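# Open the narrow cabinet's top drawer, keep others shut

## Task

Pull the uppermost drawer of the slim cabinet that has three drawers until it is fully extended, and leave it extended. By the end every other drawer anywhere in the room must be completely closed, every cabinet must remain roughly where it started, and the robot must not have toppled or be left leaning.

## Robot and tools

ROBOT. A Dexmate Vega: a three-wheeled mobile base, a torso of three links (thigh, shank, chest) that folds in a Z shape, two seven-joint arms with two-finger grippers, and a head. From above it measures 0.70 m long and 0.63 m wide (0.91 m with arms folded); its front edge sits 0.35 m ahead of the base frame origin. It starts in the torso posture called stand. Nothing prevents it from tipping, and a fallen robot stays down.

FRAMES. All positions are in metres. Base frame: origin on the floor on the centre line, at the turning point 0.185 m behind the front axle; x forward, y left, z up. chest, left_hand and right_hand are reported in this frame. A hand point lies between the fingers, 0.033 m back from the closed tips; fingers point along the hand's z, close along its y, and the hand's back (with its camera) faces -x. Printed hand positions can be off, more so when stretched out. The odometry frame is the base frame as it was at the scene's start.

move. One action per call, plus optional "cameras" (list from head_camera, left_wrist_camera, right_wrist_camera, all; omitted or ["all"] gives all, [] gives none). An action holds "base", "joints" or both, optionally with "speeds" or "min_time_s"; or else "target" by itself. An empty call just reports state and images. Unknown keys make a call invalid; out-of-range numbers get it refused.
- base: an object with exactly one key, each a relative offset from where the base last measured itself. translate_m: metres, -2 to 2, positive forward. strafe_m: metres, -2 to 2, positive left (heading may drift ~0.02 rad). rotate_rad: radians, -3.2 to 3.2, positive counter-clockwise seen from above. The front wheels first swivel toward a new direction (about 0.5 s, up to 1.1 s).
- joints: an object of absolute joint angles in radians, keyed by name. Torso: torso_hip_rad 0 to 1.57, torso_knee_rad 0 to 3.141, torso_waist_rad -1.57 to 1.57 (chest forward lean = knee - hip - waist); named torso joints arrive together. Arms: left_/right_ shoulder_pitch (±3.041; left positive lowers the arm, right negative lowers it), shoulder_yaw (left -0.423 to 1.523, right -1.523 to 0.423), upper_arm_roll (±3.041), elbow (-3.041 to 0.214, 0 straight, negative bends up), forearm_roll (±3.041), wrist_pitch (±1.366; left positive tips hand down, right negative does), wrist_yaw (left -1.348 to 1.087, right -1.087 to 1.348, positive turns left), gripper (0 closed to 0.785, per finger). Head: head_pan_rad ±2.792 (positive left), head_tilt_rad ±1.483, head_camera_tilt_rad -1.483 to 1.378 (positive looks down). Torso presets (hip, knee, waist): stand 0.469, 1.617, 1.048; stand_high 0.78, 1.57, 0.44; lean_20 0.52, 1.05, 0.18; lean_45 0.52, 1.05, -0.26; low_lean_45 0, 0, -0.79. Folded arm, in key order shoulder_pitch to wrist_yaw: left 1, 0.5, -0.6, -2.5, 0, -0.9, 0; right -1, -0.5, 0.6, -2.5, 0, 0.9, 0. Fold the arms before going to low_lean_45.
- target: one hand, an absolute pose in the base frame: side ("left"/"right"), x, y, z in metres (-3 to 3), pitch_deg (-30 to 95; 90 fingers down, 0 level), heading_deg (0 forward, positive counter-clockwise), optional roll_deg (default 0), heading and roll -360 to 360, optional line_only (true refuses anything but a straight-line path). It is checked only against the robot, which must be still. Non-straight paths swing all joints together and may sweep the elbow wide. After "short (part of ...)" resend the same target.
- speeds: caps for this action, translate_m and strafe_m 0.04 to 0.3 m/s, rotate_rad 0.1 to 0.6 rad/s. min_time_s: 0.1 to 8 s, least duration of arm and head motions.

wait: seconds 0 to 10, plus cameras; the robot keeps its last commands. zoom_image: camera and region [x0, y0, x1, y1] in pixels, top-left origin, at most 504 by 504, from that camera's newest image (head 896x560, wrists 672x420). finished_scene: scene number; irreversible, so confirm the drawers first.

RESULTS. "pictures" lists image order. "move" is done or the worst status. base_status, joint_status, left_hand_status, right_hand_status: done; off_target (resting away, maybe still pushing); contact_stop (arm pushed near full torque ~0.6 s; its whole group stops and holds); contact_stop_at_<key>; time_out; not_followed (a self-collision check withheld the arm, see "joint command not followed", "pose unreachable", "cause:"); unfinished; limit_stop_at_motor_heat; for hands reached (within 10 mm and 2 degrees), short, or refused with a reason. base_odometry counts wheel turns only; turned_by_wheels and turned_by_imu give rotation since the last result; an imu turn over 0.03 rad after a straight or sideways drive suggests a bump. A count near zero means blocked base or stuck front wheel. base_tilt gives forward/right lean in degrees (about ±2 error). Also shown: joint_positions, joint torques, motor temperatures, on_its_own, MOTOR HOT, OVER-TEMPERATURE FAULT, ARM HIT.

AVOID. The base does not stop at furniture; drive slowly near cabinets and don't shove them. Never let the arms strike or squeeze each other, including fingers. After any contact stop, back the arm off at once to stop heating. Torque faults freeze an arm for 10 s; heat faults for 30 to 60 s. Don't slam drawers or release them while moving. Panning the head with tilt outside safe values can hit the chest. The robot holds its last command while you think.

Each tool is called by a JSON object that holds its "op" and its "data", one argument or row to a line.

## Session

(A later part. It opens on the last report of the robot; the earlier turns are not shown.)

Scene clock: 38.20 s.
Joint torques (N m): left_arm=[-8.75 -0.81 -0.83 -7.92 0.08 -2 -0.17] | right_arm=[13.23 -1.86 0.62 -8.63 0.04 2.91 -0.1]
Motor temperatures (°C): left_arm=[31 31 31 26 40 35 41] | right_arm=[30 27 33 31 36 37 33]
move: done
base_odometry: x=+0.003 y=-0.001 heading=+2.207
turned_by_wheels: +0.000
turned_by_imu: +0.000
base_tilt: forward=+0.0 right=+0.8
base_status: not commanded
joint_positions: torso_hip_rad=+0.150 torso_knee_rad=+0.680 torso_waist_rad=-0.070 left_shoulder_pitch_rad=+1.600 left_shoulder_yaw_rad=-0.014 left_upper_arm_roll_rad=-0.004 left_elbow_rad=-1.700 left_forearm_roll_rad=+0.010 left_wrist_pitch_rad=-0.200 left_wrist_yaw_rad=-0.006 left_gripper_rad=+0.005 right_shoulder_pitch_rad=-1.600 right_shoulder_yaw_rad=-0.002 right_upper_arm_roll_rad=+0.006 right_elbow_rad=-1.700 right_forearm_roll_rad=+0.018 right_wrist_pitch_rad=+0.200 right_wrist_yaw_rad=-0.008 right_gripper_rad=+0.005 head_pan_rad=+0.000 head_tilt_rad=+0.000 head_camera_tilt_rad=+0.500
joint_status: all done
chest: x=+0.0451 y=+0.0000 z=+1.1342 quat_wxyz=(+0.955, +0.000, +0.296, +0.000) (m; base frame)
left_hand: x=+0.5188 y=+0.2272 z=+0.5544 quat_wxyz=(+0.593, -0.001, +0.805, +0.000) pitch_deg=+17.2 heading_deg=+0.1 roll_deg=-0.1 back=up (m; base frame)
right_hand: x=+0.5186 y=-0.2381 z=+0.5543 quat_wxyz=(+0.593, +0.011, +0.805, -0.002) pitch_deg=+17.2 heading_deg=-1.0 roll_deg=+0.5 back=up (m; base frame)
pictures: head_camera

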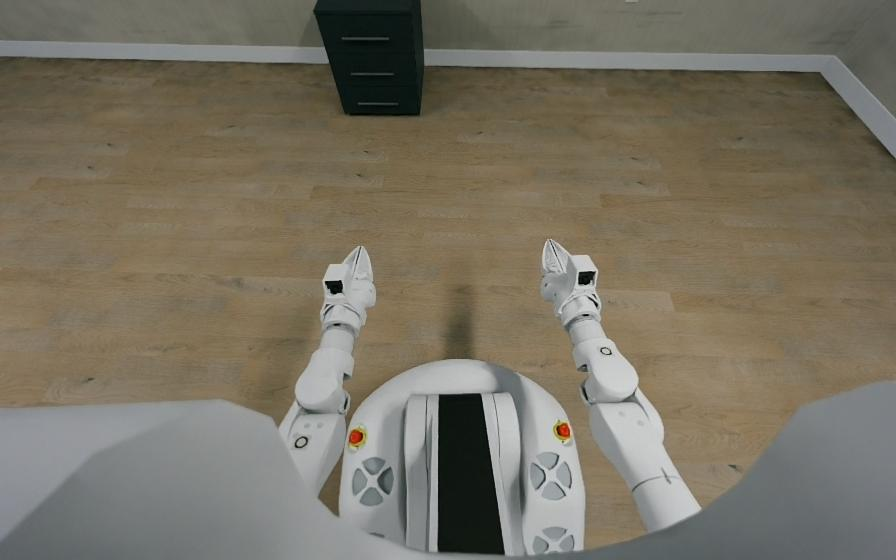

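{"op": "move", "data": {
  "target": {"side": "left", "x": 0.72, "y": 0.22, "z": 0.42, "pitch_deg": 10, "heading_deg": 0, "roll_deg": 90},
  "cameras": ["head_camera", "left_wrist_camera"]
}}

Scene clock: 38.67 s.
Joint torques (N m): left_arm=[-8.24 1.48 -1.39 -7.11 0.18 -2.47 -0.07] | right_arm=[13.45 -0.86 0.62 -8.62 0.2 3.27 0.07]
Motor temperatures (°C): left_arm=[31 31 31 26 40 35 41] | right_arm=[30 27 33 31 36 37 33]
move: refused
base_odometry: x=+0.003 y=-0.001 heading=+2.207
turned_by_wheels: +0.000
turned_by_imu: +0.000
base_tilt: forward=+0.0 right=+0.8
base_status: not commanded
joint_positions: torso_hip_rad=+0.150 torso_knee_rad=+0.680 torso_waist_rad=-0.070 left_shoulder_pitch_rad=+1.600 left_shoulder_yaw_rad=-0.014 left_upper_arm_roll_rad=-0.004 left_elbow_rad=-1.700 left_forearm_roll_rad=+0.010 left_wrist_pitch_rad=-0.200 left_wrist_yaw_rad=-0.006 left_gripper_rad=+0.005 right_shoulder_pitch_rad=-1.600 right_shoulder_yaw_rad=-0.002 right_upper_arm_roll_rad=+0.006 right_elbow_rad=-1.700 right_forearm_roll_rad=+0.018 right_wrist_pitch_rad=+0.200 right_wrist_yaw_rad=-0.008 right_gripper_rad=+0.005 head_pan_rad=+0.000 head_tilt_rad=+0.000 head_camera_tilt_rad=+0.500
joint_status: not commanded
chest: x=+0.0451 y=+0.0000 z=+1.1342 quat_wxyz=(+0.955, +0.000, +0.296, +0.000) (m; base frame)
left_hand: x=+0.5188 y=+0.2272 z=+0.5544 quat_wxyz=(+0.593, -0.001, +0.805, +0.000) pitch_deg=+17.2 heading_deg=+0.1 roll_deg=-0.1 back=up (m; base frame)
left_hand_status: refused: no posture of the arm gets there (out of reach): the closest leaves the hand 6.9 cm and 1 deg from the pose. Nothing moved.
right_hand: x=+0.5186 y=-0.2381 z=+0.5543 quat_wxyz=(+0.593, +0.011, +0.805, -0.002) pitch_deg=+17.2 heading_deg=-1.0 roll_deg=+0.5 back=up (m; base frame)
pictures: head_camera, left_wrist_camera

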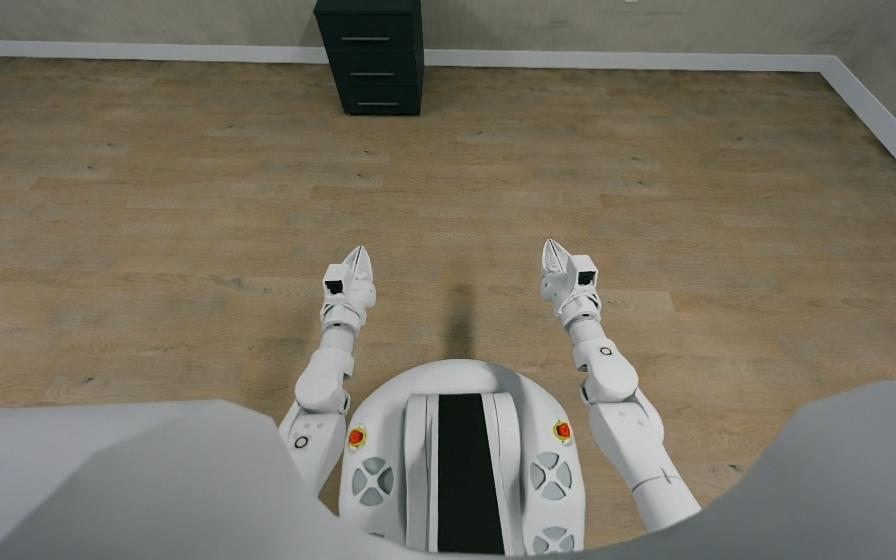

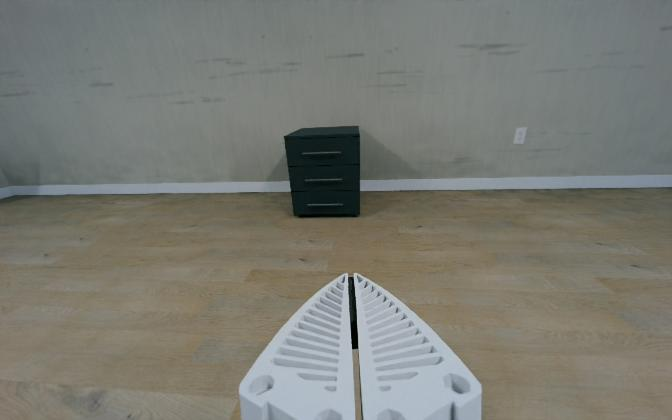

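{"op": "move", "data": {
  "joints": {"torso_hip_rad": 0.02, "torso_knee_rad": 0.5, "torso_waist_rad": -0.3, "head_camera_tilt_rad": 0.2, "left_elbow_rad": -1.9, "right_elbow_rad": -1.9},
  "cameras": ["head_camera", "left_wrist_camera"]
}}

Scene clock: 41.93 s.
Joint torques (N m): left_arm=[-3.43 -0.04 -0.47 -6.54 0.17 -1.71 -0.03] | right_arm=[10.01 -1.55 0.51 -7.82 0.19 2.43 -0.23]
Motor temperatures (°C): left_arm=[31 31 31 26 40 35 41] | right_arm=[30 27 33 32 36 37 33]
move: done
base_odometry: x=+0.003 y=-0.001 heading=+2.207
turned_by_wheels: +0.000
turned_by_imu: +0.000
base_tilt: forward=+0.1 right=+0.8
base_status: not commanded
joint_positions: torso_hip_rad=+0.020 torso_knee_rad=+0.500 torso_waist_rad=-0.300 left_shoulder_pitch_rad=+1.600 left_shoulder_yaw_rad=-0.014 left_upper_arm_roll_rad=-0.004 left_elbow_rad=-1.896 left_forearm_roll_rad=+0.010 left_wrist_pitch_rad=-0.200 left_wrist_yaw_rad=-0.006 left_gripper_rad=+0.005 right_shoulder_pitch_rad=-1.600 right_shoulder_yaw_rad=-0.002 right_upper_arm_roll_rad=+0.006 right_elbow_rad=-1.896 right_forearm_roll_rad=+0.018 right_wrist_pitch_rad=+0.200 right_wrist_yaw_rad=-0.008 right_gripper_rad=+0.005 head_pan_rad=+0.000 head_tilt_rad=+0.000 head_camera_tilt_rad=+0.200
joint_status: all done
chest: x=+0.1144 y=+0.0000 z=+1.0256 quat_wxyz=(+0.925, +0.000, +0.380, +0.000) (m; base frame)
left_hand: x=+0.5425 y=+0.2289 z=+0.4851 quat_wxyz=(+0.600, -0.001, +0.800, +0.001) pitch_deg=+16.3 heading_deg=+0.2 roll_deg=+0.0 back=up (m; base frame)
right_hand: x=+0.5423 y=-0.2376 z=+0.4850 quat_wxyz=(+0.600, +0.010, +0.800, -0.002) pitch_deg=+16.3 heading_deg=-0.9 roll_deg=+0.5 back=up (m; base frame)
pictures: head_camera, left_wrist_camera

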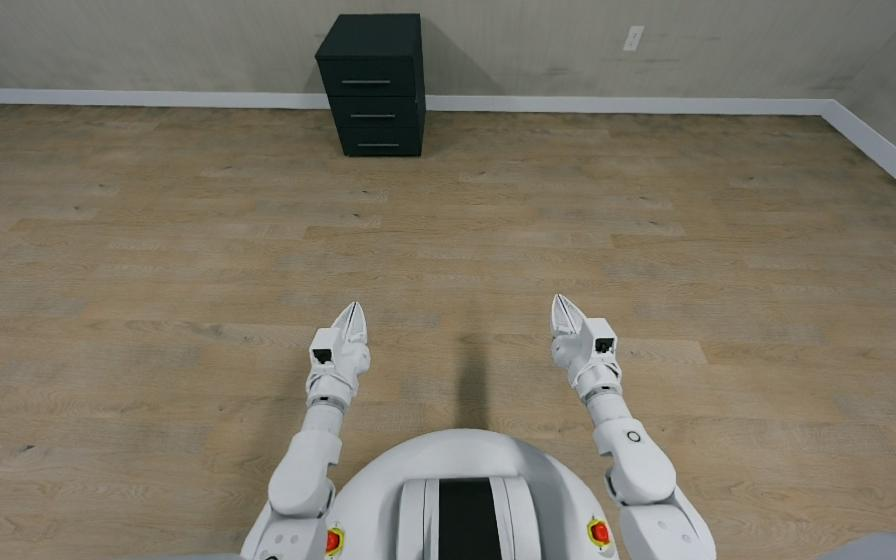

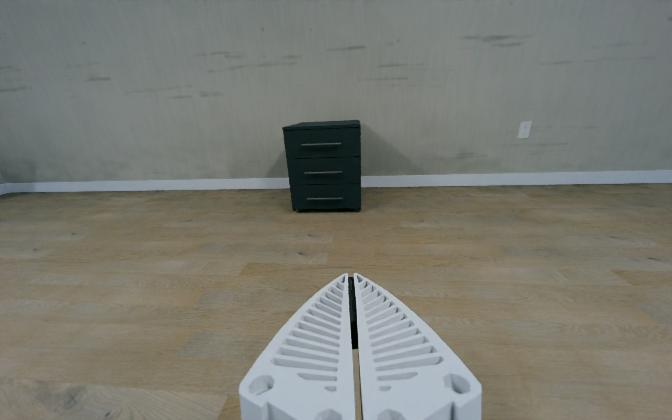

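{"op": "move", "data": {
  "target": {"side": "left", "x": 0.72, "y": 0.22, "z": 0.42, "pitch_deg": 0, "heading_deg": 0, "roll_deg": 90},
  "cameras": ["head_camera", "left_wrist_camera"]
}}

Scene clock: 49.10 s.
Joint torques (N m): left_arm=[-20.49 0.57 -2.03 -3.24 -0.24 0.41 -1.38] | right_arm=[9.03 -0.75 0.57 -7.11 -0.03 2.86 -0.22]
Motor temperatures (°C): left_arm=[31 31 31 26 40 35 41] | right_arm=[30 27 33 32 36 37 33]
move: done
base_odometry: x=+0.003 y=-0.001 heading=+2.207
turned_by_wheels: +0.000
turned_by_imu: +0.000
base_tilt: forward=+0.1 right=+0.8
base_status: not commanded
joint_positions: torso_hip_rad=+0.020 torso_knee_rad=+0.500 torso_waist_rad=-0.300 left_shoulder_pitch_rad=+0.650 left_shoulder_yaw_rad=-0.108 left_upper_arm_roll_rad=-0.333 left_elbow_rad=-0.479 left_forearm_roll_rad=-1.224 left_wrist_pitch_rad=+0.053 left_wrist_yaw_rad=-0.978 left_gripper_rad=+0.005 right_shoulder_pitch_rad=-1.600 right_shoulder_yaw_rad=-0.002 right_upper_arm_roll_rad=+0.006 right_elbow_rad=-1.900 right_forearm_roll_rad=+0.018 right_wrist_pitch_rad=+0.200 right_wrist_yaw_rad=-0.008 right_gripper_rad=+0.005 head_pan_rad=+0.000 head_tilt_rad=+0.000 head_camera_tilt_rad=+0.200
joint_status: not commanded
chest: x=+0.1144 y=+0.0000 z=+1.0256 quat_wxyz=(+0.925, +0.000, +0.380, +0.000) (m; base frame)
left_hand: x=+0.7197 y=+0.2198 z=+0.4197 quat_wxyz=(+0.500, -0.500, +0.501, -0.500) pitch_deg=+0.0 heading_deg=+0.0 roll_deg=-89.9 (m; base frame)
left_hand_status: reached (straight line, planned for 5.6 s): 0 mm and 0.1 deg off.
right_hand: x=+0.5433 y=-0.2376 z=+0.4871 quat_wxyz=(+0.601, +0.010, +0.799, -0.002) pitch_deg=+16.1 heading_deg=-0.9 roll_deg=+0.5 back=up (m; base frame)
pictures: head_camera, left_wrist_camera

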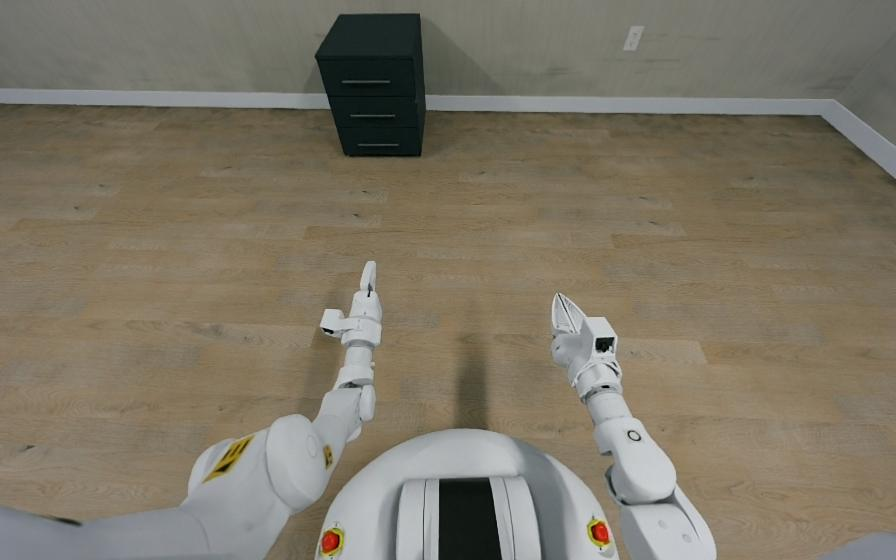

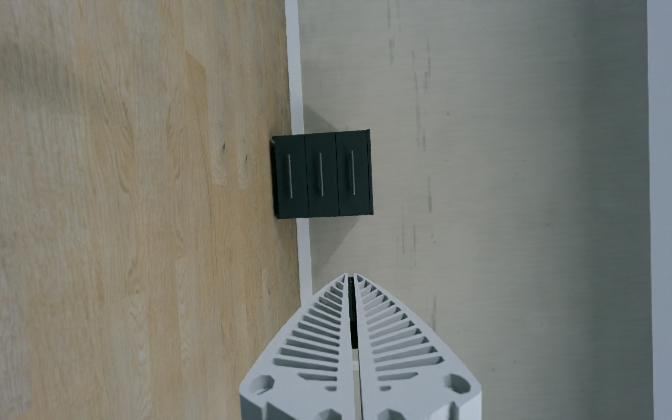

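{"op": "move", "data": {
  "base": {"strafe_m": 0.13},
  "cameras": []
}}

{"op": "move", "data": {
  "base": {"translate_m": 0.7},
  "speeds": {"translate_m": 0.2},
  "cameras": ["head_camera", "left_wrist_camera"]
}}

Scene clock: 52.40 s.
Joint torques (N m): left_arm=[-20.39 0.66 -1.73 -4.05 -0.18 0.04 -1.56] | right_arm=[9.23 -1.23 0.58 -7.04 0 2.73 -0.16]
Motor temperatures (°C): left_arm=[31 31 31 26 40 35 41] | right_arm=[30 27 33 32 36 37 33]
move: done
base_odometry: x=-0.101 y=-0.078 heading=+2.210
turned_by_wheels: +0.003
turned_by_imu: +0.002
base_tilt: forward=+0.1 right=+0.8
base_status: done
joint_positions: torso_hip_rad=+0.020 torso_knee_rad=+0.500 torso_waist_rad=-0.300 left_shoulder_pitch_rad=+0.648 left_shoulder_yaw_rad=-0.107 left_upper_arm_roll_rad=-0.333 left_elbow_rad=-0.475 left_forearm_roll_rad=-1.225 left_wrist_pitch_rad=+0.054 left_wrist_yaw_rad=-0.980 left_gripper_rad=+0.005 right_shoulder_pitch_rad=-1.600 right_shoulder_yaw_rad=-0.002 right_upper_arm_roll_rad=+0.006 right_elbow_rad=-1.900 right_forearm_roll_rad=+0.018 right_wrist_pitch_rad=+0.200 right_wrist_yaw_rad=-0.008 right_gripper_rad=+0.005 head_pan_rad=+0.000 head_tilt_rad=+0.000 head_camera_tilt_rad=+0.200
joint_status: not commanded
chest: x=+0.1144 y=+0.0000 z=+1.0256 quat_wxyz=(+0.925, +0.000, +0.380, +0.000) (m; base frame)
left_hand: x=+0.7198 y=+0.2199 z=+0.4198 quat_wxyz=(+0.500, -0.500, +0.500, -0.500) pitch_deg=+0.0 heading_deg=+0.0 roll_deg=+90.0 (m; base frame)
right_hand: x=+0.5433 y=-0.2376 z=+0.4872 quat_wxyz=(+0.601, +0.010, +0.799, -0.002) pitch_deg=+16.1 heading_deg=-0.9 roll_deg=+0.5 back=up (m; base frame)
pictures: none
No camera images: "cameras" was empty.

Scene clock: 57.67 s.
Joint torques (N m): left_arm=[-18.47 -0.06 -3.02 -2.5 -0.06 -0.15 -1.3] | right_arm=[10 -2.11 0.4 -7.19 0.19 2.23 -0.03]
Motor temperatures (°C): left_arm=[31 31 31 26 40 35 41] | right_arm=[30 27 33 32 36 37 33]
move: done
base_odometry: x=-0.519 y=+0.484 heading=+2.209
turned_by_wheels: -0.001
turned_by_imu: +0.000
base_tilt: forward=+0.1 right=+0.7
base_status: done
joint_positions: torso_hip_rad=+0.020 torso_knee_rad=+0.500 torso_waist_rad=-0.300 left_shoulder_pitch_rad=+0.647 left_shoulder_yaw_rad=-0.107 left_upper_arm_roll_rad=-0.333 left_elbow_rad=-0.475 left_forearm_roll_rad=-1.225 left_wrist_pitch_rad=+0.054 left_wrist_yaw_rad=-0.980 left_gripper_rad=+0.005 right_shoulder_pitch_rad=-1.600 right_shoulder_yaw_rad=-0.002 right_upper_arm_roll_rad=+0.006 right_elbow_rad=-1.900 right_forearm_roll_rad=+0.018 right_wrist_pitch_rad=+0.200 right_wrist_yaw_rad=-0.008 right_gripper_rad=+0.005 head_pan_rad=+0.000 head_tilt_rad=+0.000 head_camera_tilt_rad=+0.200
joint_status: not commanded
chest: x=+0.1144 y=+0.0000 z=+1.0256 quat_wxyz=(+0.925, +0.000, +0.380, +0.000) (m; base frame)
left_hand: x=+0.7198 y=+0.2199 z=+0.4198 quat_wxyz=(+0.500, -0.500, +0.500, -0.500) pitch_deg=+0.0 heading_deg=+0.0 roll_deg=+90.0 (m; base frame)
right_hand: x=+0.5433 y=-0.2376 z=+0.4871 quat_wxyz=(+0.601, +0.010, +0.799, -0.002) pitch_deg=+16.1 heading_deg=-0.9 roll_deg=+0.5 back=up (m; base frame)
pictures: head_camera, left_wrist_camera

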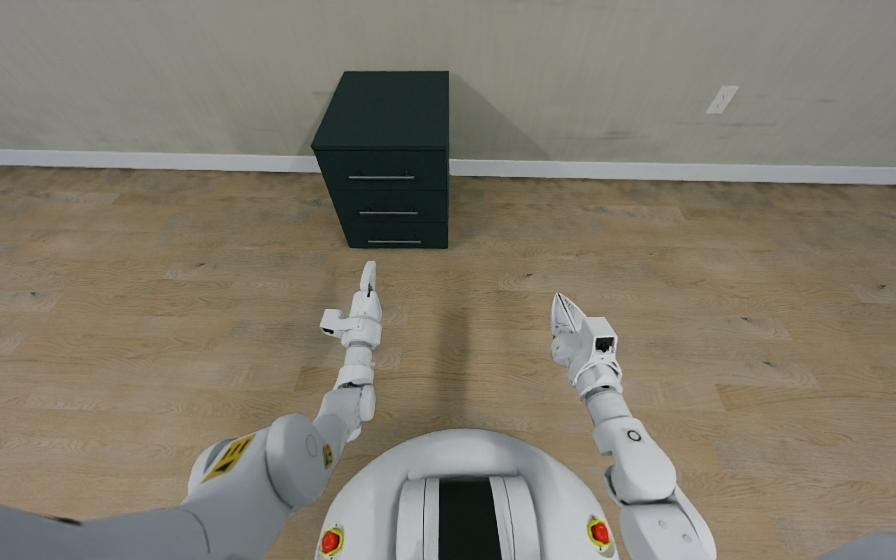

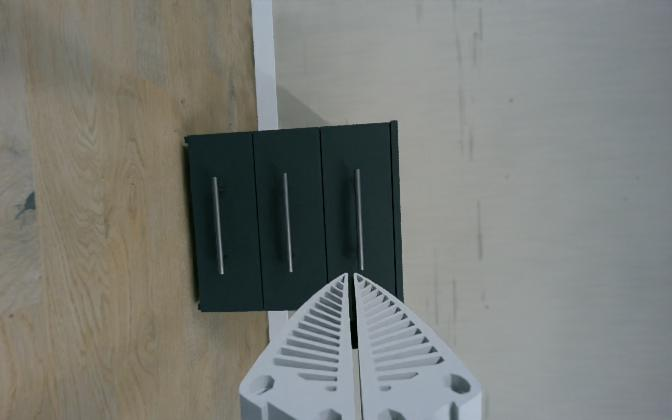

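{"op": "move", "data": {
  "base": {"translate_m": 0.2},
  "speeds": {"translate_m": 0.1},
  "joints": {"left_gripper_rad": 0.35},
  "cameras": ["head_camera", "left_wrist_camera"]
}}

Scene clock: 62.27 s.
Joint torques (N m): left_arm=[-17.94 0.58 -1.81 -3.67 0.01 0.52 -1.61] | right_arm=[8.66 -1.77 0.53 -7.57 0.21 2.52 -0.12]
Motor temperatures (°C): left_arm=[31 31 31 26 40 35 41] | right_arm=[30 27 33 32 36 37 33]
move: done
base_odometry: x=-0.638 y=+0.644 heading=+2.209
turned_by_wheels: -0.001
turned_by_imu: -0.001
base_tilt: forward=+0.0 right=+0.7
base_status: done
joint_positions: torso_hip_rad=+0.020 torso_knee_rad=+0.500 torso_waist_rad=-0.300 left_shoulder_pitch_rad=+0.647 left_shoulder_yaw_rad=-0.107 left_upper_arm_roll_rad=-0.333 left_elbow_rad=-0.475 left_forearm_roll_rad=-1.225 left_wrist_pitch_rad=+0.054 left_wrist_yaw_rad=-0.980 left_gripper_rad=+0.350 right_shoulder_pitch_rad=-1.600 right_shoulder_yaw_rad=-0.002 right_upper_arm_roll_rad=+0.006 right_elbow_rad=-1.900 right_forearm_roll_rad=+0.018 right_wrist_pitch_rad=+0.200 right_wrist_yaw_rad=-0.008 right_gripper_rad=+0.005 head_pan_rad=+0.000 head_tilt_rad=+0.000 head_camera_tilt_rad=+0.200
joint_status: all done
chest: x=+0.1144 y=+0.0000 z=+1.0256 quat_wxyz=(+0.925, +0.000, +0.380, +0.000) (m; base frame)
left_hand: x=+0.7198 y=+0.2199 z=+0.4198 quat_wxyz=(+0.500, -0.500, +0.500, -0.500) pitch_deg=+0.0 heading_deg=+0.0 roll_deg=+90.0 (m; base frame)
right_hand: x=+0.5433 y=-0.2376 z=+0.4871 quat_wxyz=(+0.601, +0.010, +0.799, -0.002) pitch_deg=+16.1 heading_deg=-0.9 roll_deg=+0.5 back=up (m; base frame)
pictures: head_camera, left_wrist_camera

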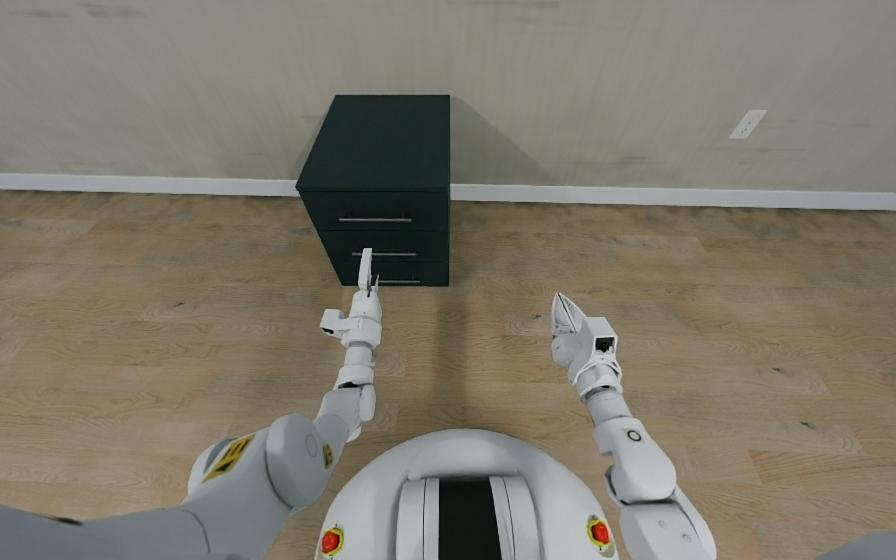

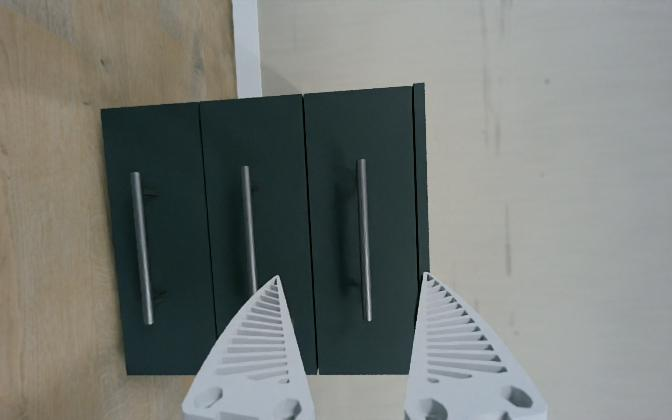

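{"op": "move", "data": {
  "target": {"side": "left", "x": 0.72, "y": 0.22, "z": 0.44, "pitch_deg": 0, "heading_deg": 0, "roll_deg": 90},
  "cameras": []
}}

{"op": "move", "data": {
  "base": {"translate_m": 0.09},
  "speeds": {"translate_m": 0.05},
  "cameras": ["head_camera", "left_wrist_camera"]
}}

Scene clock: 65.73 s.
Joint torques (N m): left_arm=[-7.81 -4.26 3.74 -5.32 -0.18 -0.29 -1.02] | right_arm=[9.16 -1.95 0.43 -7.47 0.22 3.06 0.03]
Motor temperatures (°C): left_arm=[31 31 31 26 40 35 41] | right_arm=[30 27 33 32 36 37 33]
move: done
base_odometry: x=-0.638 y=+0.644 heading=+2.209
turned_by_wheels: +0.000
turned_by_imu: +0.000
base_tilt: forward=+0.0 right=+0.8
base_status: not commanded
joint_positions: torso_hip_rad=+0.020 torso_knee_rad=+0.500 torso_waist_rad=-0.300 left_shoulder_pitch_rad=+0.801 left_shoulder_yaw_rad=-0.162 left_upper_arm_roll_rad=-0.314 left_elbow_rad=-0.816 left_forearm_roll_rad=-1.236 left_wrist_pitch_rad=+0.112 left_wrist_yaw_rad=-0.810 left_gripper_rad=+0.350 right_shoulder_pitch_rad=-1.600 right_shoulder_yaw_rad=-0.002 right_upper_arm_roll_rad=+0.006 right_elbow_rad=-1.900 right_forearm_roll_rad=+0.018 right_wrist_pitch_rad=+0.200 right_wrist_yaw_rad=-0.008 right_gripper_rad=+0.005 head_pan_rad=+0.000 head_tilt_rad=+0.000 head_camera_tilt_rad=+0.200
joint_status: not commanded
chest: x=+0.1144 y=+0.0000 z=+1.0256 quat_wxyz=(+0.925, +0.000, +0.380, +0.000) (m; base frame)
left_hand: x=+0.7200 y=+0.2202 z=+0.4397 quat_wxyz=(+0.500, -0.500, +0.500, -0.500) pitch_deg=+0.0 heading_deg=+0.0 roll_deg=-90.0 (m; base frame)
left_hand_status: reached (straight line, planned for 1.4 s): 0 mm and 0.0 deg off.
right_hand: x=+0.5433 y=-0.2376 z=+0.4871 quat_wxyz=(+0.601, +0.010, +0.799, -0.002) pitch_deg=+16.1 heading_deg=-0.9 roll_deg=+0.5 back=up (m; base frame)
pictures: none
No camera images: "cameras" was empty.

Scene clock: 68.07 s.
Joint torques (N m): left_arm=[-6.95 -2.21 3.48 -5.95 -0.31 -0.45 -1.04] | right_arm=[7.9 -1.65 0.86 -7.56 0.17 2.2 -0.03]
Motor temperatures (°C): left_arm=[31 31 31 26 40 35 41] | right_arm=[30 27 33 32 36 37 33]
move: done
base_odometry: x=-0.692 y=+0.716 heading=+2.208
turned_by_wheels: -0.001
turned_by_imu: -0.001
base_tilt: forward=+0.0 right=+0.7
base_status: done
joint_positions: torso_hip_rad=+0.020 torso_knee_rad=+0.500 torso_waist_rad=-0.300 left_shoulder_pitch_rad=+0.803 left_shoulder_yaw_rad=-0.162 left_upper_arm_roll_rad=-0.314 left_elbow_rad=-0.819 left_forearm_roll_rad=-1.236 left_wrist_pitch_rad=+0.113 left_wrist_yaw_rad=-0.808 left_gripper_rad=+0.350 right_shoulder_pitch_rad=-1.600 right_shoulder_yaw_rad=-0.002 right_upper_arm_roll_rad=+0.006 right_elbow_rad=-1.900 right_forearm_roll_rad=+0.018 right_wrist_pitch_rad=+0.200 right_wrist_yaw_rad=-0.008 right_gripper_rad=+0.005 head_pan_rad=+0.000 head_tilt_rad=+0.000 head_camera_tilt_rad=+0.200
joint_status: not commanded
chest: x=+0.1144 y=+0.0000 z=+1.0256 quat_wxyz=(+0.925, +0.000, +0.380, +0.000) (m; base frame)
left_hand: x=+0.7200 y=+0.2202 z=+0.4400 quat_wxyz=(+0.500, -0.500, +0.500, -0.500) pitch_deg=+0.0 heading_deg=+0.0 roll_deg=-90.0 (m; base frame)
right_hand: x=+0.5433 y=-0.2376 z=+0.4871 quat_wxyz=(+0.601, +0.010, +0.799, -0.002) pitch_deg=+16.1 heading_deg=-0.9 roll_deg=+0.5 back=up (m; base frame)
pictures: head_camera, left_wrist_camera

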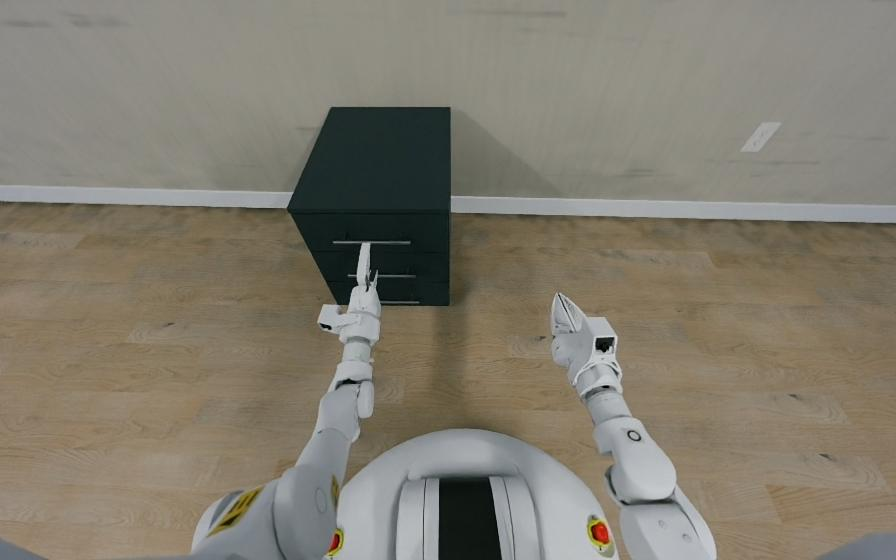

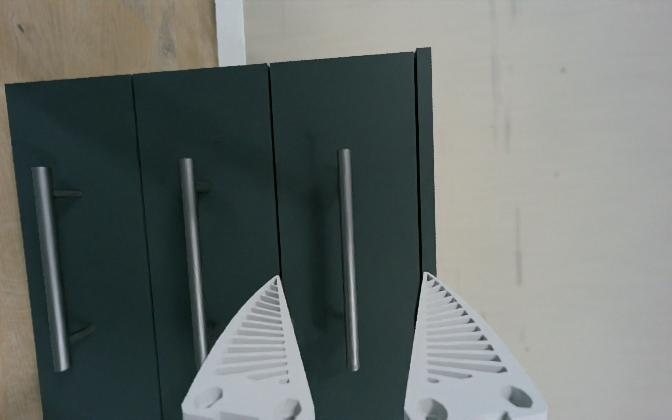

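{"op": "move", "data": {
  "base": {"translate_m": 0.06},
  "speeds": {"translate_m": 0.05},
  "cameras": ["head_camera", "left_wrist_camera"]
}}

Scene clock: 70.40 s.
Joint torques (N m): left_arm=[-8.19 -3.51 4.09 -5.5 -0.25 -0.25 -1.03] | right_arm=[8.6 -0.67 0.61 -8.06 0.06 2.74 -0.06]
Motor temperatures (°C): left_arm=[31 31 31 26 40 35 41] | right_arm=[30 27 33 32 36 37 33]
move: done
base_odometry: x=-0.728 y=+0.764 heading=+2.207
turned_by_wheels: -0.001
turned_by_imu: -0.001
base_tilt: forward=+0.1 right=+0.8
base_status: done
joint_positions: torso_hip_rad=+0.020 torso_knee_rad=+0.500 torso_waist_rad=-0.300 left_shoulder_pitch_rad=+0.803 left_shoulder_yaw_rad=-0.162 left_upper_arm_roll_rad=-0.314 left_elbow_rad=-0.819 left_forearm_roll_rad=-1.236 left_wrist_pitch_rad=+0.113 left_wrist_yaw_rad=-0.808 left_gripper_rad=+0.350 right_shoulder_pitch_rad=-1.600 right_shoulder_yaw_rad=-0.002 right_upper_arm_roll_rad=+0.006 right_elbow_rad=-1.900 right_forearm_roll_rad=+0.018 right_wrist_pitch_rad=+0.200 right_wrist_yaw_rad=-0.008 right_gripper_rad=+0.005 head_pan_rad=+0.000 head_tilt_rad=+0.000 head_camera_tilt_rad=+0.200
joint_status: not commanded
chest: x=+0.1144 y=+0.0000 z=+1.0256 quat_wxyz=(+0.925, +0.000, +0.380, +0.000) (m; base frame)
left_hand: x=+0.7200 y=+0.2202 z=+0.4400 quat_wxyz=(+0.500, -0.500, +0.500, -0.500) pitch_deg=+0.0 heading_deg=+0.0 roll_deg=-90.0 (m; base frame)
right_hand: x=+0.5433 y=-0.2376 z=+0.4871 quat_wxyz=(+0.601, +0.010, +0.799, -0.002) pitch_deg=+16.1 heading_deg=-0.9 roll_deg=+0.5 back=up (m; base frame)
pictures: head_camera, left_wrist_camera

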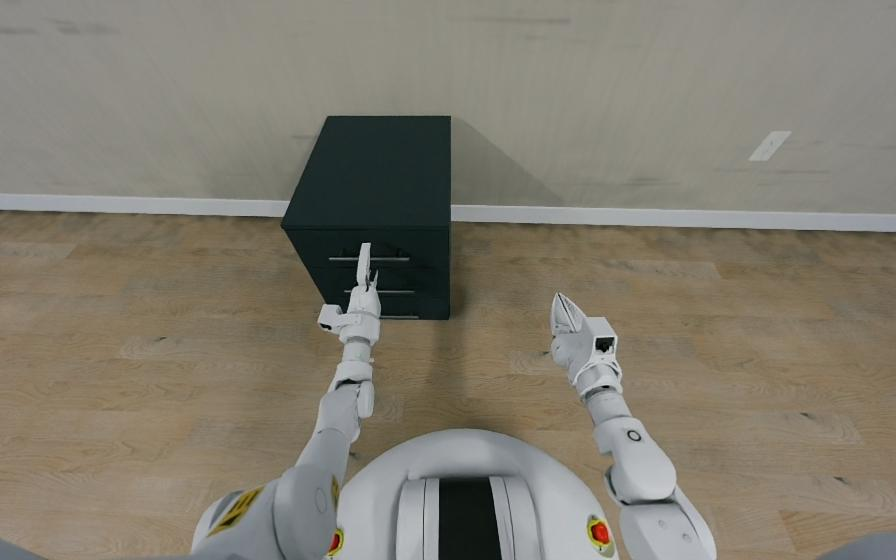

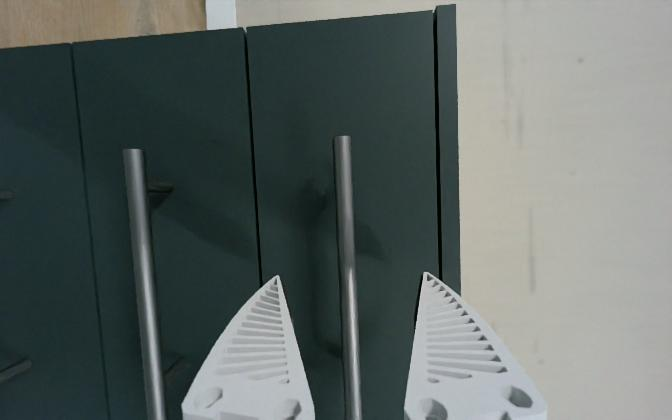

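{"op": "move", "data": {
  "base": {"translate_m": 0.025},
  "speeds": {"translate_m": 0.04},
  "cameras": ["head_camera", "left_wrist_camera"]
}}

{"op": "zoom_image", "data": {
  "camera": "head_camera",
  "region": [280, 210, 460, 340]
}}

Scene clock: 72.33 s.
Joint torques (N m): left_arm=[-9.69 -2.15 2.55 -5.65 -0.07 0.1 -1.12] | right_arm=[8.82 -0.41 0.36 -7.55 0.16 2.74 0.02]
Motor temperatures (°C): left_arm=[31 31 31 26 40 35 41] | right_arm=[30 27 33 32 36 37 33]
move: done
base_odometry: x=-0.743 y=+0.784 heading=+2.207
turned_by_wheels: -0.001
turned_by_imu: -0.001
base_tilt: forward=+0.1 right=+0.8
base_status: done
joint_positions: torso_hip_rad=+0.020 torso_knee_rad=+0.500 torso_waist_rad=-0.300 left_shoulder_pitch_rad=+0.803 left_shoulder_yaw_rad=-0.162 left_upper_arm_roll_rad=-0.314 left_elbow_rad=-0.819 left_forearm_roll_rad=-1.236 left_wrist_pitch_rad=+0.113 left_wrist_yaw_rad=-0.808 left_gripper_rad=+0.350 right_shoulder_pitch_rad=-1.600 right_shoulder_yaw_rad=-0.002 right_upper_arm_roll_rad=+0.006 right_elbow_rad=-1.900 right_forearm_roll_rad=+0.018 right_wrist_pitch_rad=+0.200 right_wrist_yaw_rad=-0.008 right_gripper_rad=+0.005 head_pan_rad=+0.000 head_tilt_rad=+0.000 head_camera_tilt_rad=+0.200
joint_status: not commanded
chest: x=+0.1144 y=+0.0000 z=+1.0256 quat_wxyz=(+0.925, +0.000, +0.380, +0.000) (m; base frame)
left_hand: x=+0.7200 y=+0.2201 z=+0.4400 quat_wxyz=(+0.500, -0.500, +0.500, -0.500) pitch_deg=+0.0 heading_deg=+0.0 roll_deg=-90.0 (m; base frame)
right_hand: x=+0.5433 y=-0.2376 z=+0.4871 quat_wxyz=(+0.601, +0.010, +0.799, -0.002) pitch_deg=+16.1 heading_deg=-0.9 roll_deg=+0.5 back=up (m; base frame)
pictures: head_camera, left_wrist_camera

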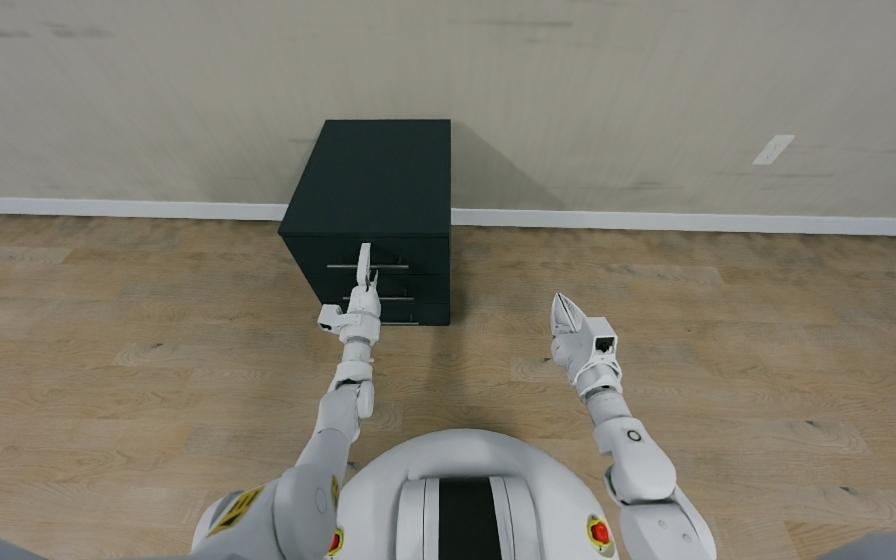

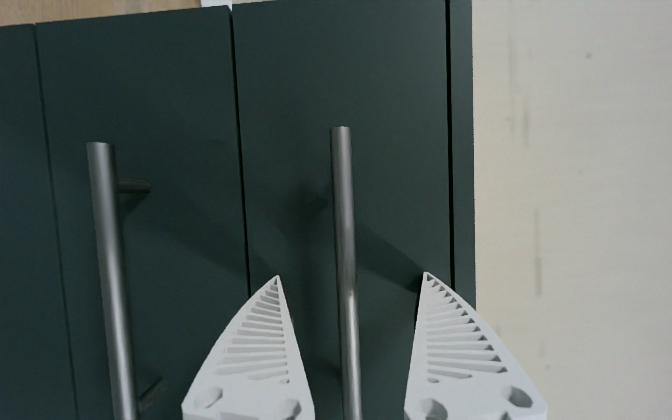

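Scaled by 2.800 from the camera's 896x560 image, which has a finer 960x600 frame.

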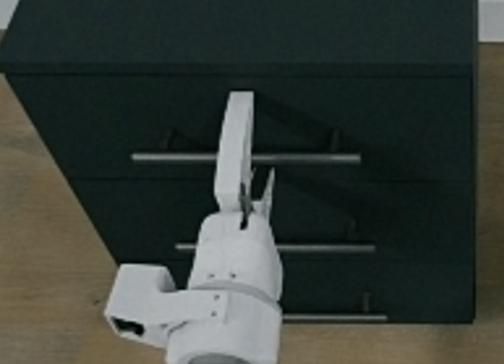

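{"op": "move", "data": {
  "base": {"translate_m": 0.013},
  "speeds": {"translate_m": 0.04},
  "cameras": ["left_wrist_camera"]
}}

{"op": "move", "data": {
  "joints": {"left_gripper_rad": 0.1},
  "cameras": ["head_camera", "left_wrist_camera"]
}}

Scene clock: 73.57 s.
Joint torques (N m): left_arm=[-17.99 -3.6 3.05 -6.03 -0.15 -0.15 -0.97] | right_arm=[7.75 -1.41 0.65 -7.46 0.11 2.7 -0.14]
Motor temperatures (°C): left_arm=[31 31 31 26 40 35 41] | right_arm=[30 27 33 32 36 37 33]
move: done
base_odometry: x=-0.751 y=+0.795 heading=+2.206
turned_by_wheels: -0.001
turned_by_imu: +0.000
base_tilt: forward=+0.0 right=+0.7
base_status: done
joint_positions: torso_hip_rad=+0.020 torso_knee_rad=+0.500 torso_waist_rad=-0.300 left_shoulder_pitch_rad=+0.803 left_shoulder_yaw_rad=-0.162 left_upper_arm_roll_rad=-0.314 left_elbow_rad=-0.819 left_forearm_roll_rad=-1.236 left_wrist_pitch_rad=+0.113 left_wrist_yaw_rad=-0.808 left_gripper_rad=+0.350 right_shoulder_pitch_rad=-1.600 right_shoulder_yaw_rad=-0.002 right_upper_arm_roll_rad=+0.006 right_elbow_rad=-1.900 right_forearm_roll_rad=+0.018 right_wrist_pitch_rad=+0.200 right_wrist_yaw_rad=-0.008 right_gripper_rad=+0.005 head_pan_rad=+0.000 head_tilt_rad=+0.000 head_camera_tilt_rad=+0.200
joint_status: not commanded
chest: x=+0.1144 y=+0.0000 z=+1.0256 quat_wxyz=(+0.925, +0.000, +0.380, +0.000) (m; base frame)
left_hand: x=+0.7198 y=+0.2202 z=+0.4398 quat_wxyz=(+0.500, -0.500, +0.500, -0.500) pitch_deg=+0.0 heading_deg=+0.0 roll_deg=-90.0 (m; base frame)
right_hand: x=+0.5433 y=-0.2376 z=+0.4871 quat_wxyz=(+0.601, +0.010, +0.799, -0.002) pitch_deg=+16.1 heading_deg=-0.9 roll_deg=+0.5 back=up (m; base frame)
pictures: left_wrist_camera

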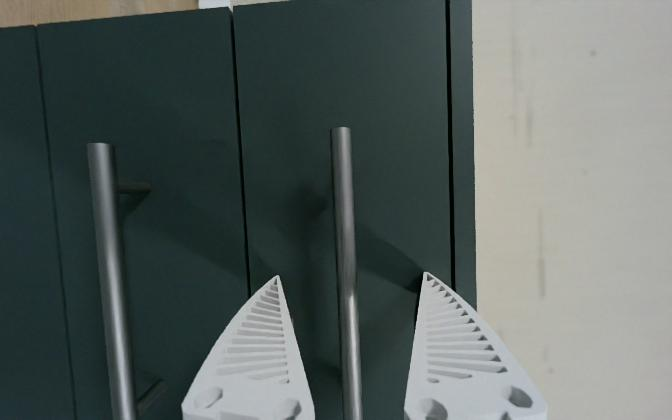

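Scene clock: 74.33 s.
Joint torques (N m): left_arm=[-17.23 -3.56 3.05 -4.43 0.54 -0.45 1.61] | right_arm=[8.52 -1.57 0.06 -7.99 0.22 3.44 -0.15]
Motor temperatures (°C): left_arm=[31 31 31 26 40 35 41] | right_arm=[30 27 33 32 36 37 33]
move: done
base_odometry: x=-0.751 y=+0.795 heading=+2.206
turned_by_wheels: +0.000
turned_by_imu: +0.000
base_tilt: forward=+0.1 right=+0.8
base_status: not commanded
joint_positions: torso_hip_rad=+0.020 torso_knee_rad=+0.500 torso_waist_rad=-0.300 left_shoulder_pitch_rad=+0.803 left_shoulder_yaw_rad=-0.162 left_upper_arm_roll_rad=-0.314 left_elbow_rad=-0.819 left_forearm_roll_rad=-1.236 left_wrist_pitch_rad=+0.113 left_wrist_yaw_rad=-0.809 left_gripper_rad=+0.100 right_shoulder_pitch_rad=-1.600 right_shoulder_yaw_rad=-0.002 right_upper_arm_roll_rad=+0.006 right_elbow_rad=-1.900 right_forearm_roll_rad=+0.018 right_wrist_pitch_rad=+0.200 right_wrist_yaw_rad=-0.008 right_gripper_rad=+0.005 head_pan_rad=+0.000 head_tilt_rad=+0.000 head_camera_tilt_rad=+0.200
joint_status: all done
chest: x=+0.1143 y=+0.0000 z=+1.0256 quat_wxyz=(+0.925, +0.000, +0.380, +0.000) (m; base frame)
left_hand: x=+0.7198 y=+0.2202 z=+0.4403 quat_wxyz=(+0.500, -0.500, +0.500, -0.500) pitch_deg=+0.0 heading_deg=+0.0 roll_deg=-90.0 (m; base frame)
right_hand: x=+0.5433 y=-0.2376 z=+0.4872 quat_wxyz=(+0.601, +0.010, +0.799, -0.002) pitch_deg=+16.1 heading_deg=-0.9 roll_deg=+0.5 back=up (m; base frame)
pictures: head_camera, left_wrist_camera

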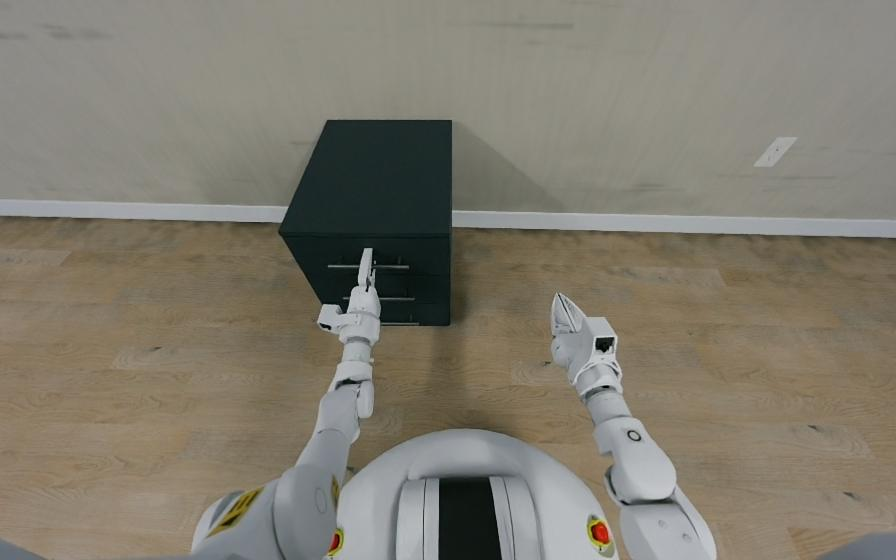

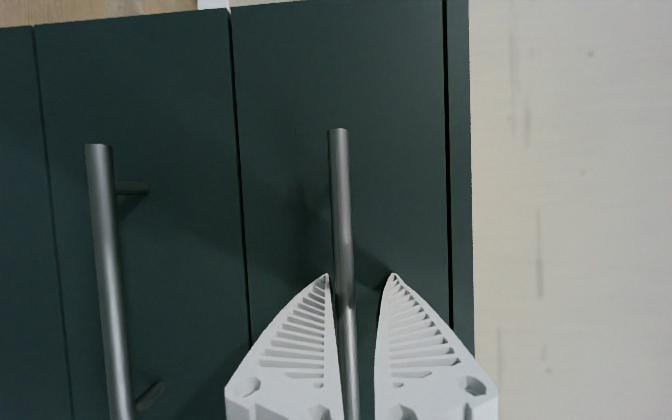

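{"op": "move", "data": {
  "target": {"side": "left", "x": 0.716, "y": 0.22, "z": 0.431, "pitch_deg": 0, "heading_deg": 0, "roll_deg": 90, "line_only": true},
  "cameras": ["left_wrist_camera"]
}}

{"op": "move", "data": {
  "joints": {"left_gripper_rad": 0.0},
  "cameras": ["head_camera", "left_wrist_camera"]
}}

Scene clock: 76.37 s.
Joint torques (N m): left_arm=[-16.19 1.22 -2.24 -5.06 0.34 -0.57 -1.21] | right_arm=[8.24 -0.92 0.4 -7.7 0.09 3.01 -0.06]
Motor temperatures (°C): left_arm=[31 31 31 26 40 35 41] | right_arm=[30 27 33 32 36 37 33]
move: done
base_odometry: x=-0.751 y=+0.795 heading=+2.206
turned_by_wheels: +0.000
turned_by_imu: +0.000
base_tilt: forward=+0.1 right=+0.7
base_status: not commanded
joint_positions: torso_hip_rad=+0.020 torso_knee_rad=+0.500 torso_waist_rad=-0.300 left_shoulder_pitch_rad=+0.771 left_shoulder_yaw_rad=-0.148 left_upper_arm_roll_rad=-0.319 left_elbow_rad=-0.731 left_forearm_roll_rad=-1.233 left_wrist_pitch_rad=+0.098 left_wrist_yaw_rad=-0.860 left_gripper_rad=+0.100 right_shoulder_pitch_rad=-1.600 right_shoulder_yaw_rad=-0.002 right_upper_arm_roll_rad=+0.006 right_elbow_rad=-1.900 right_forearm_roll_rad=+0.018 right_wrist_pitch_rad=+0.200 right_wrist_yaw_rad=-0.008 right_gripper_rad=+0.005 head_pan_rad=+0.000 head_tilt_rad=+0.000 head_camera_tilt_rad=+0.200
joint_status: not commanded
chest: x=+0.1143 y=+0.0000 z=+1.0256 quat_wxyz=(+0.925, +0.000, +0.380, +0.000) (m; base frame)
left_hand: x=+0.7161 y=+0.2198 z=+0.4312 quat_wxyz=(+0.500, -0.500, +0.500, -0.500) pitch_deg=+0.0 heading_deg=+0.0 roll_deg=+90.0 (m; base frame)
left_hand_status: reached (straight line, planned for 0.6 s): 0 mm and 0.0 deg off.
right_hand: x=+0.5433 y=-0.2376 z=+0.4872 quat_wxyz=(+0.601, +0.010, +0.799, -0.002) pitch_deg=+16.1 heading_deg=-0.9 roll_deg=+0.5 back=up (m; base frame)
pictures: left_wrist_camera

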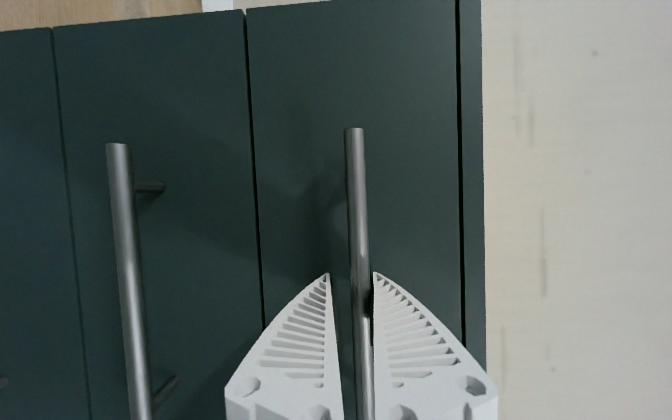

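Scene clock: 76.93 s.
Joint torques (N m): left_arm=[-7.89 1.64 -3.41 1.22 0.48 -0.73 0.66] | right_arm=[8.5 -1.6 0.46 -7.18 0.21 2.91 -0.13]
Motor temperatures (°C): left_arm=[31 31 31 26 40 35 41] | right_arm=[30 27 33 32 36 37 33]
move: done
base_odometry: x=-0.751 y=+0.795 heading=+2.206
turned_by_wheels: +0.000
turned_by_imu: +0.000
base_tilt: forward=+0.1 right=+0.8
base_status: not commanded
joint_positions: torso_hip_rad=+0.020 torso_knee_rad=+0.500 torso_waist_rad=-0.300 left_shoulder_pitch_rad=+0.769 left_shoulder_yaw_rad=-0.148 left_upper_arm_roll_rad=-0.319 left_elbow_rad=-0.729 left_forearm_roll_rad=-1.233 left_wrist_pitch_rad=+0.097 left_wrist_yaw_rad=-0.862 left_gripper_rad=+0.000 right_shoulder_pitch_rad=-1.600 right_shoulder_yaw_rad=-0.002 right_upper_arm_roll_rad=+0.006 right_elbow_rad=-1.900 right_forearm_roll_rad=+0.018 right_wrist_pitch_rad=+0.200 right_wrist_yaw_rad=-0.008 right_gripper_rad=+0.005 head_pan_rad=+0.000 head_tilt_rad=+0.000 head_camera_tilt_rad=+0.200
joint_status: all done
chest: x=+0.1143 y=+0.0000 z=+1.0257 quat_wxyz=(+0.925, +0.000, +0.380, +0.000) (m; base frame)
left_hand: x=+0.7163 y=+0.2198 z=+0.4317 quat_wxyz=(+0.500, -0.500, +0.500, -0.500) pitch_deg=-0.1 heading_deg=+0.0 roll_deg=+90.0 (m; base frame)
right_hand: x=+0.5433 y=-0.2376 z=+0.4873 quat_wxyz=(+0.601, +0.010, +0.799, -0.002) pitch_deg=+16.1 heading_deg=-0.9 roll_deg=+0.5 back=up (m; base frame)
pictures: head_camera, left_wrist_camera

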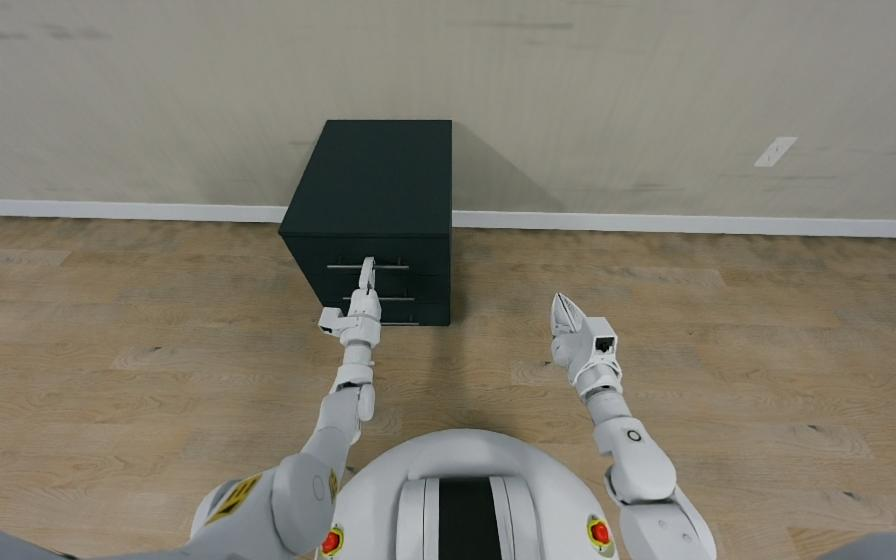

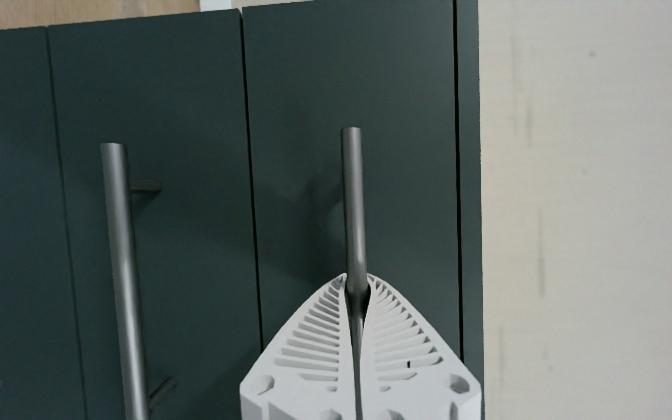

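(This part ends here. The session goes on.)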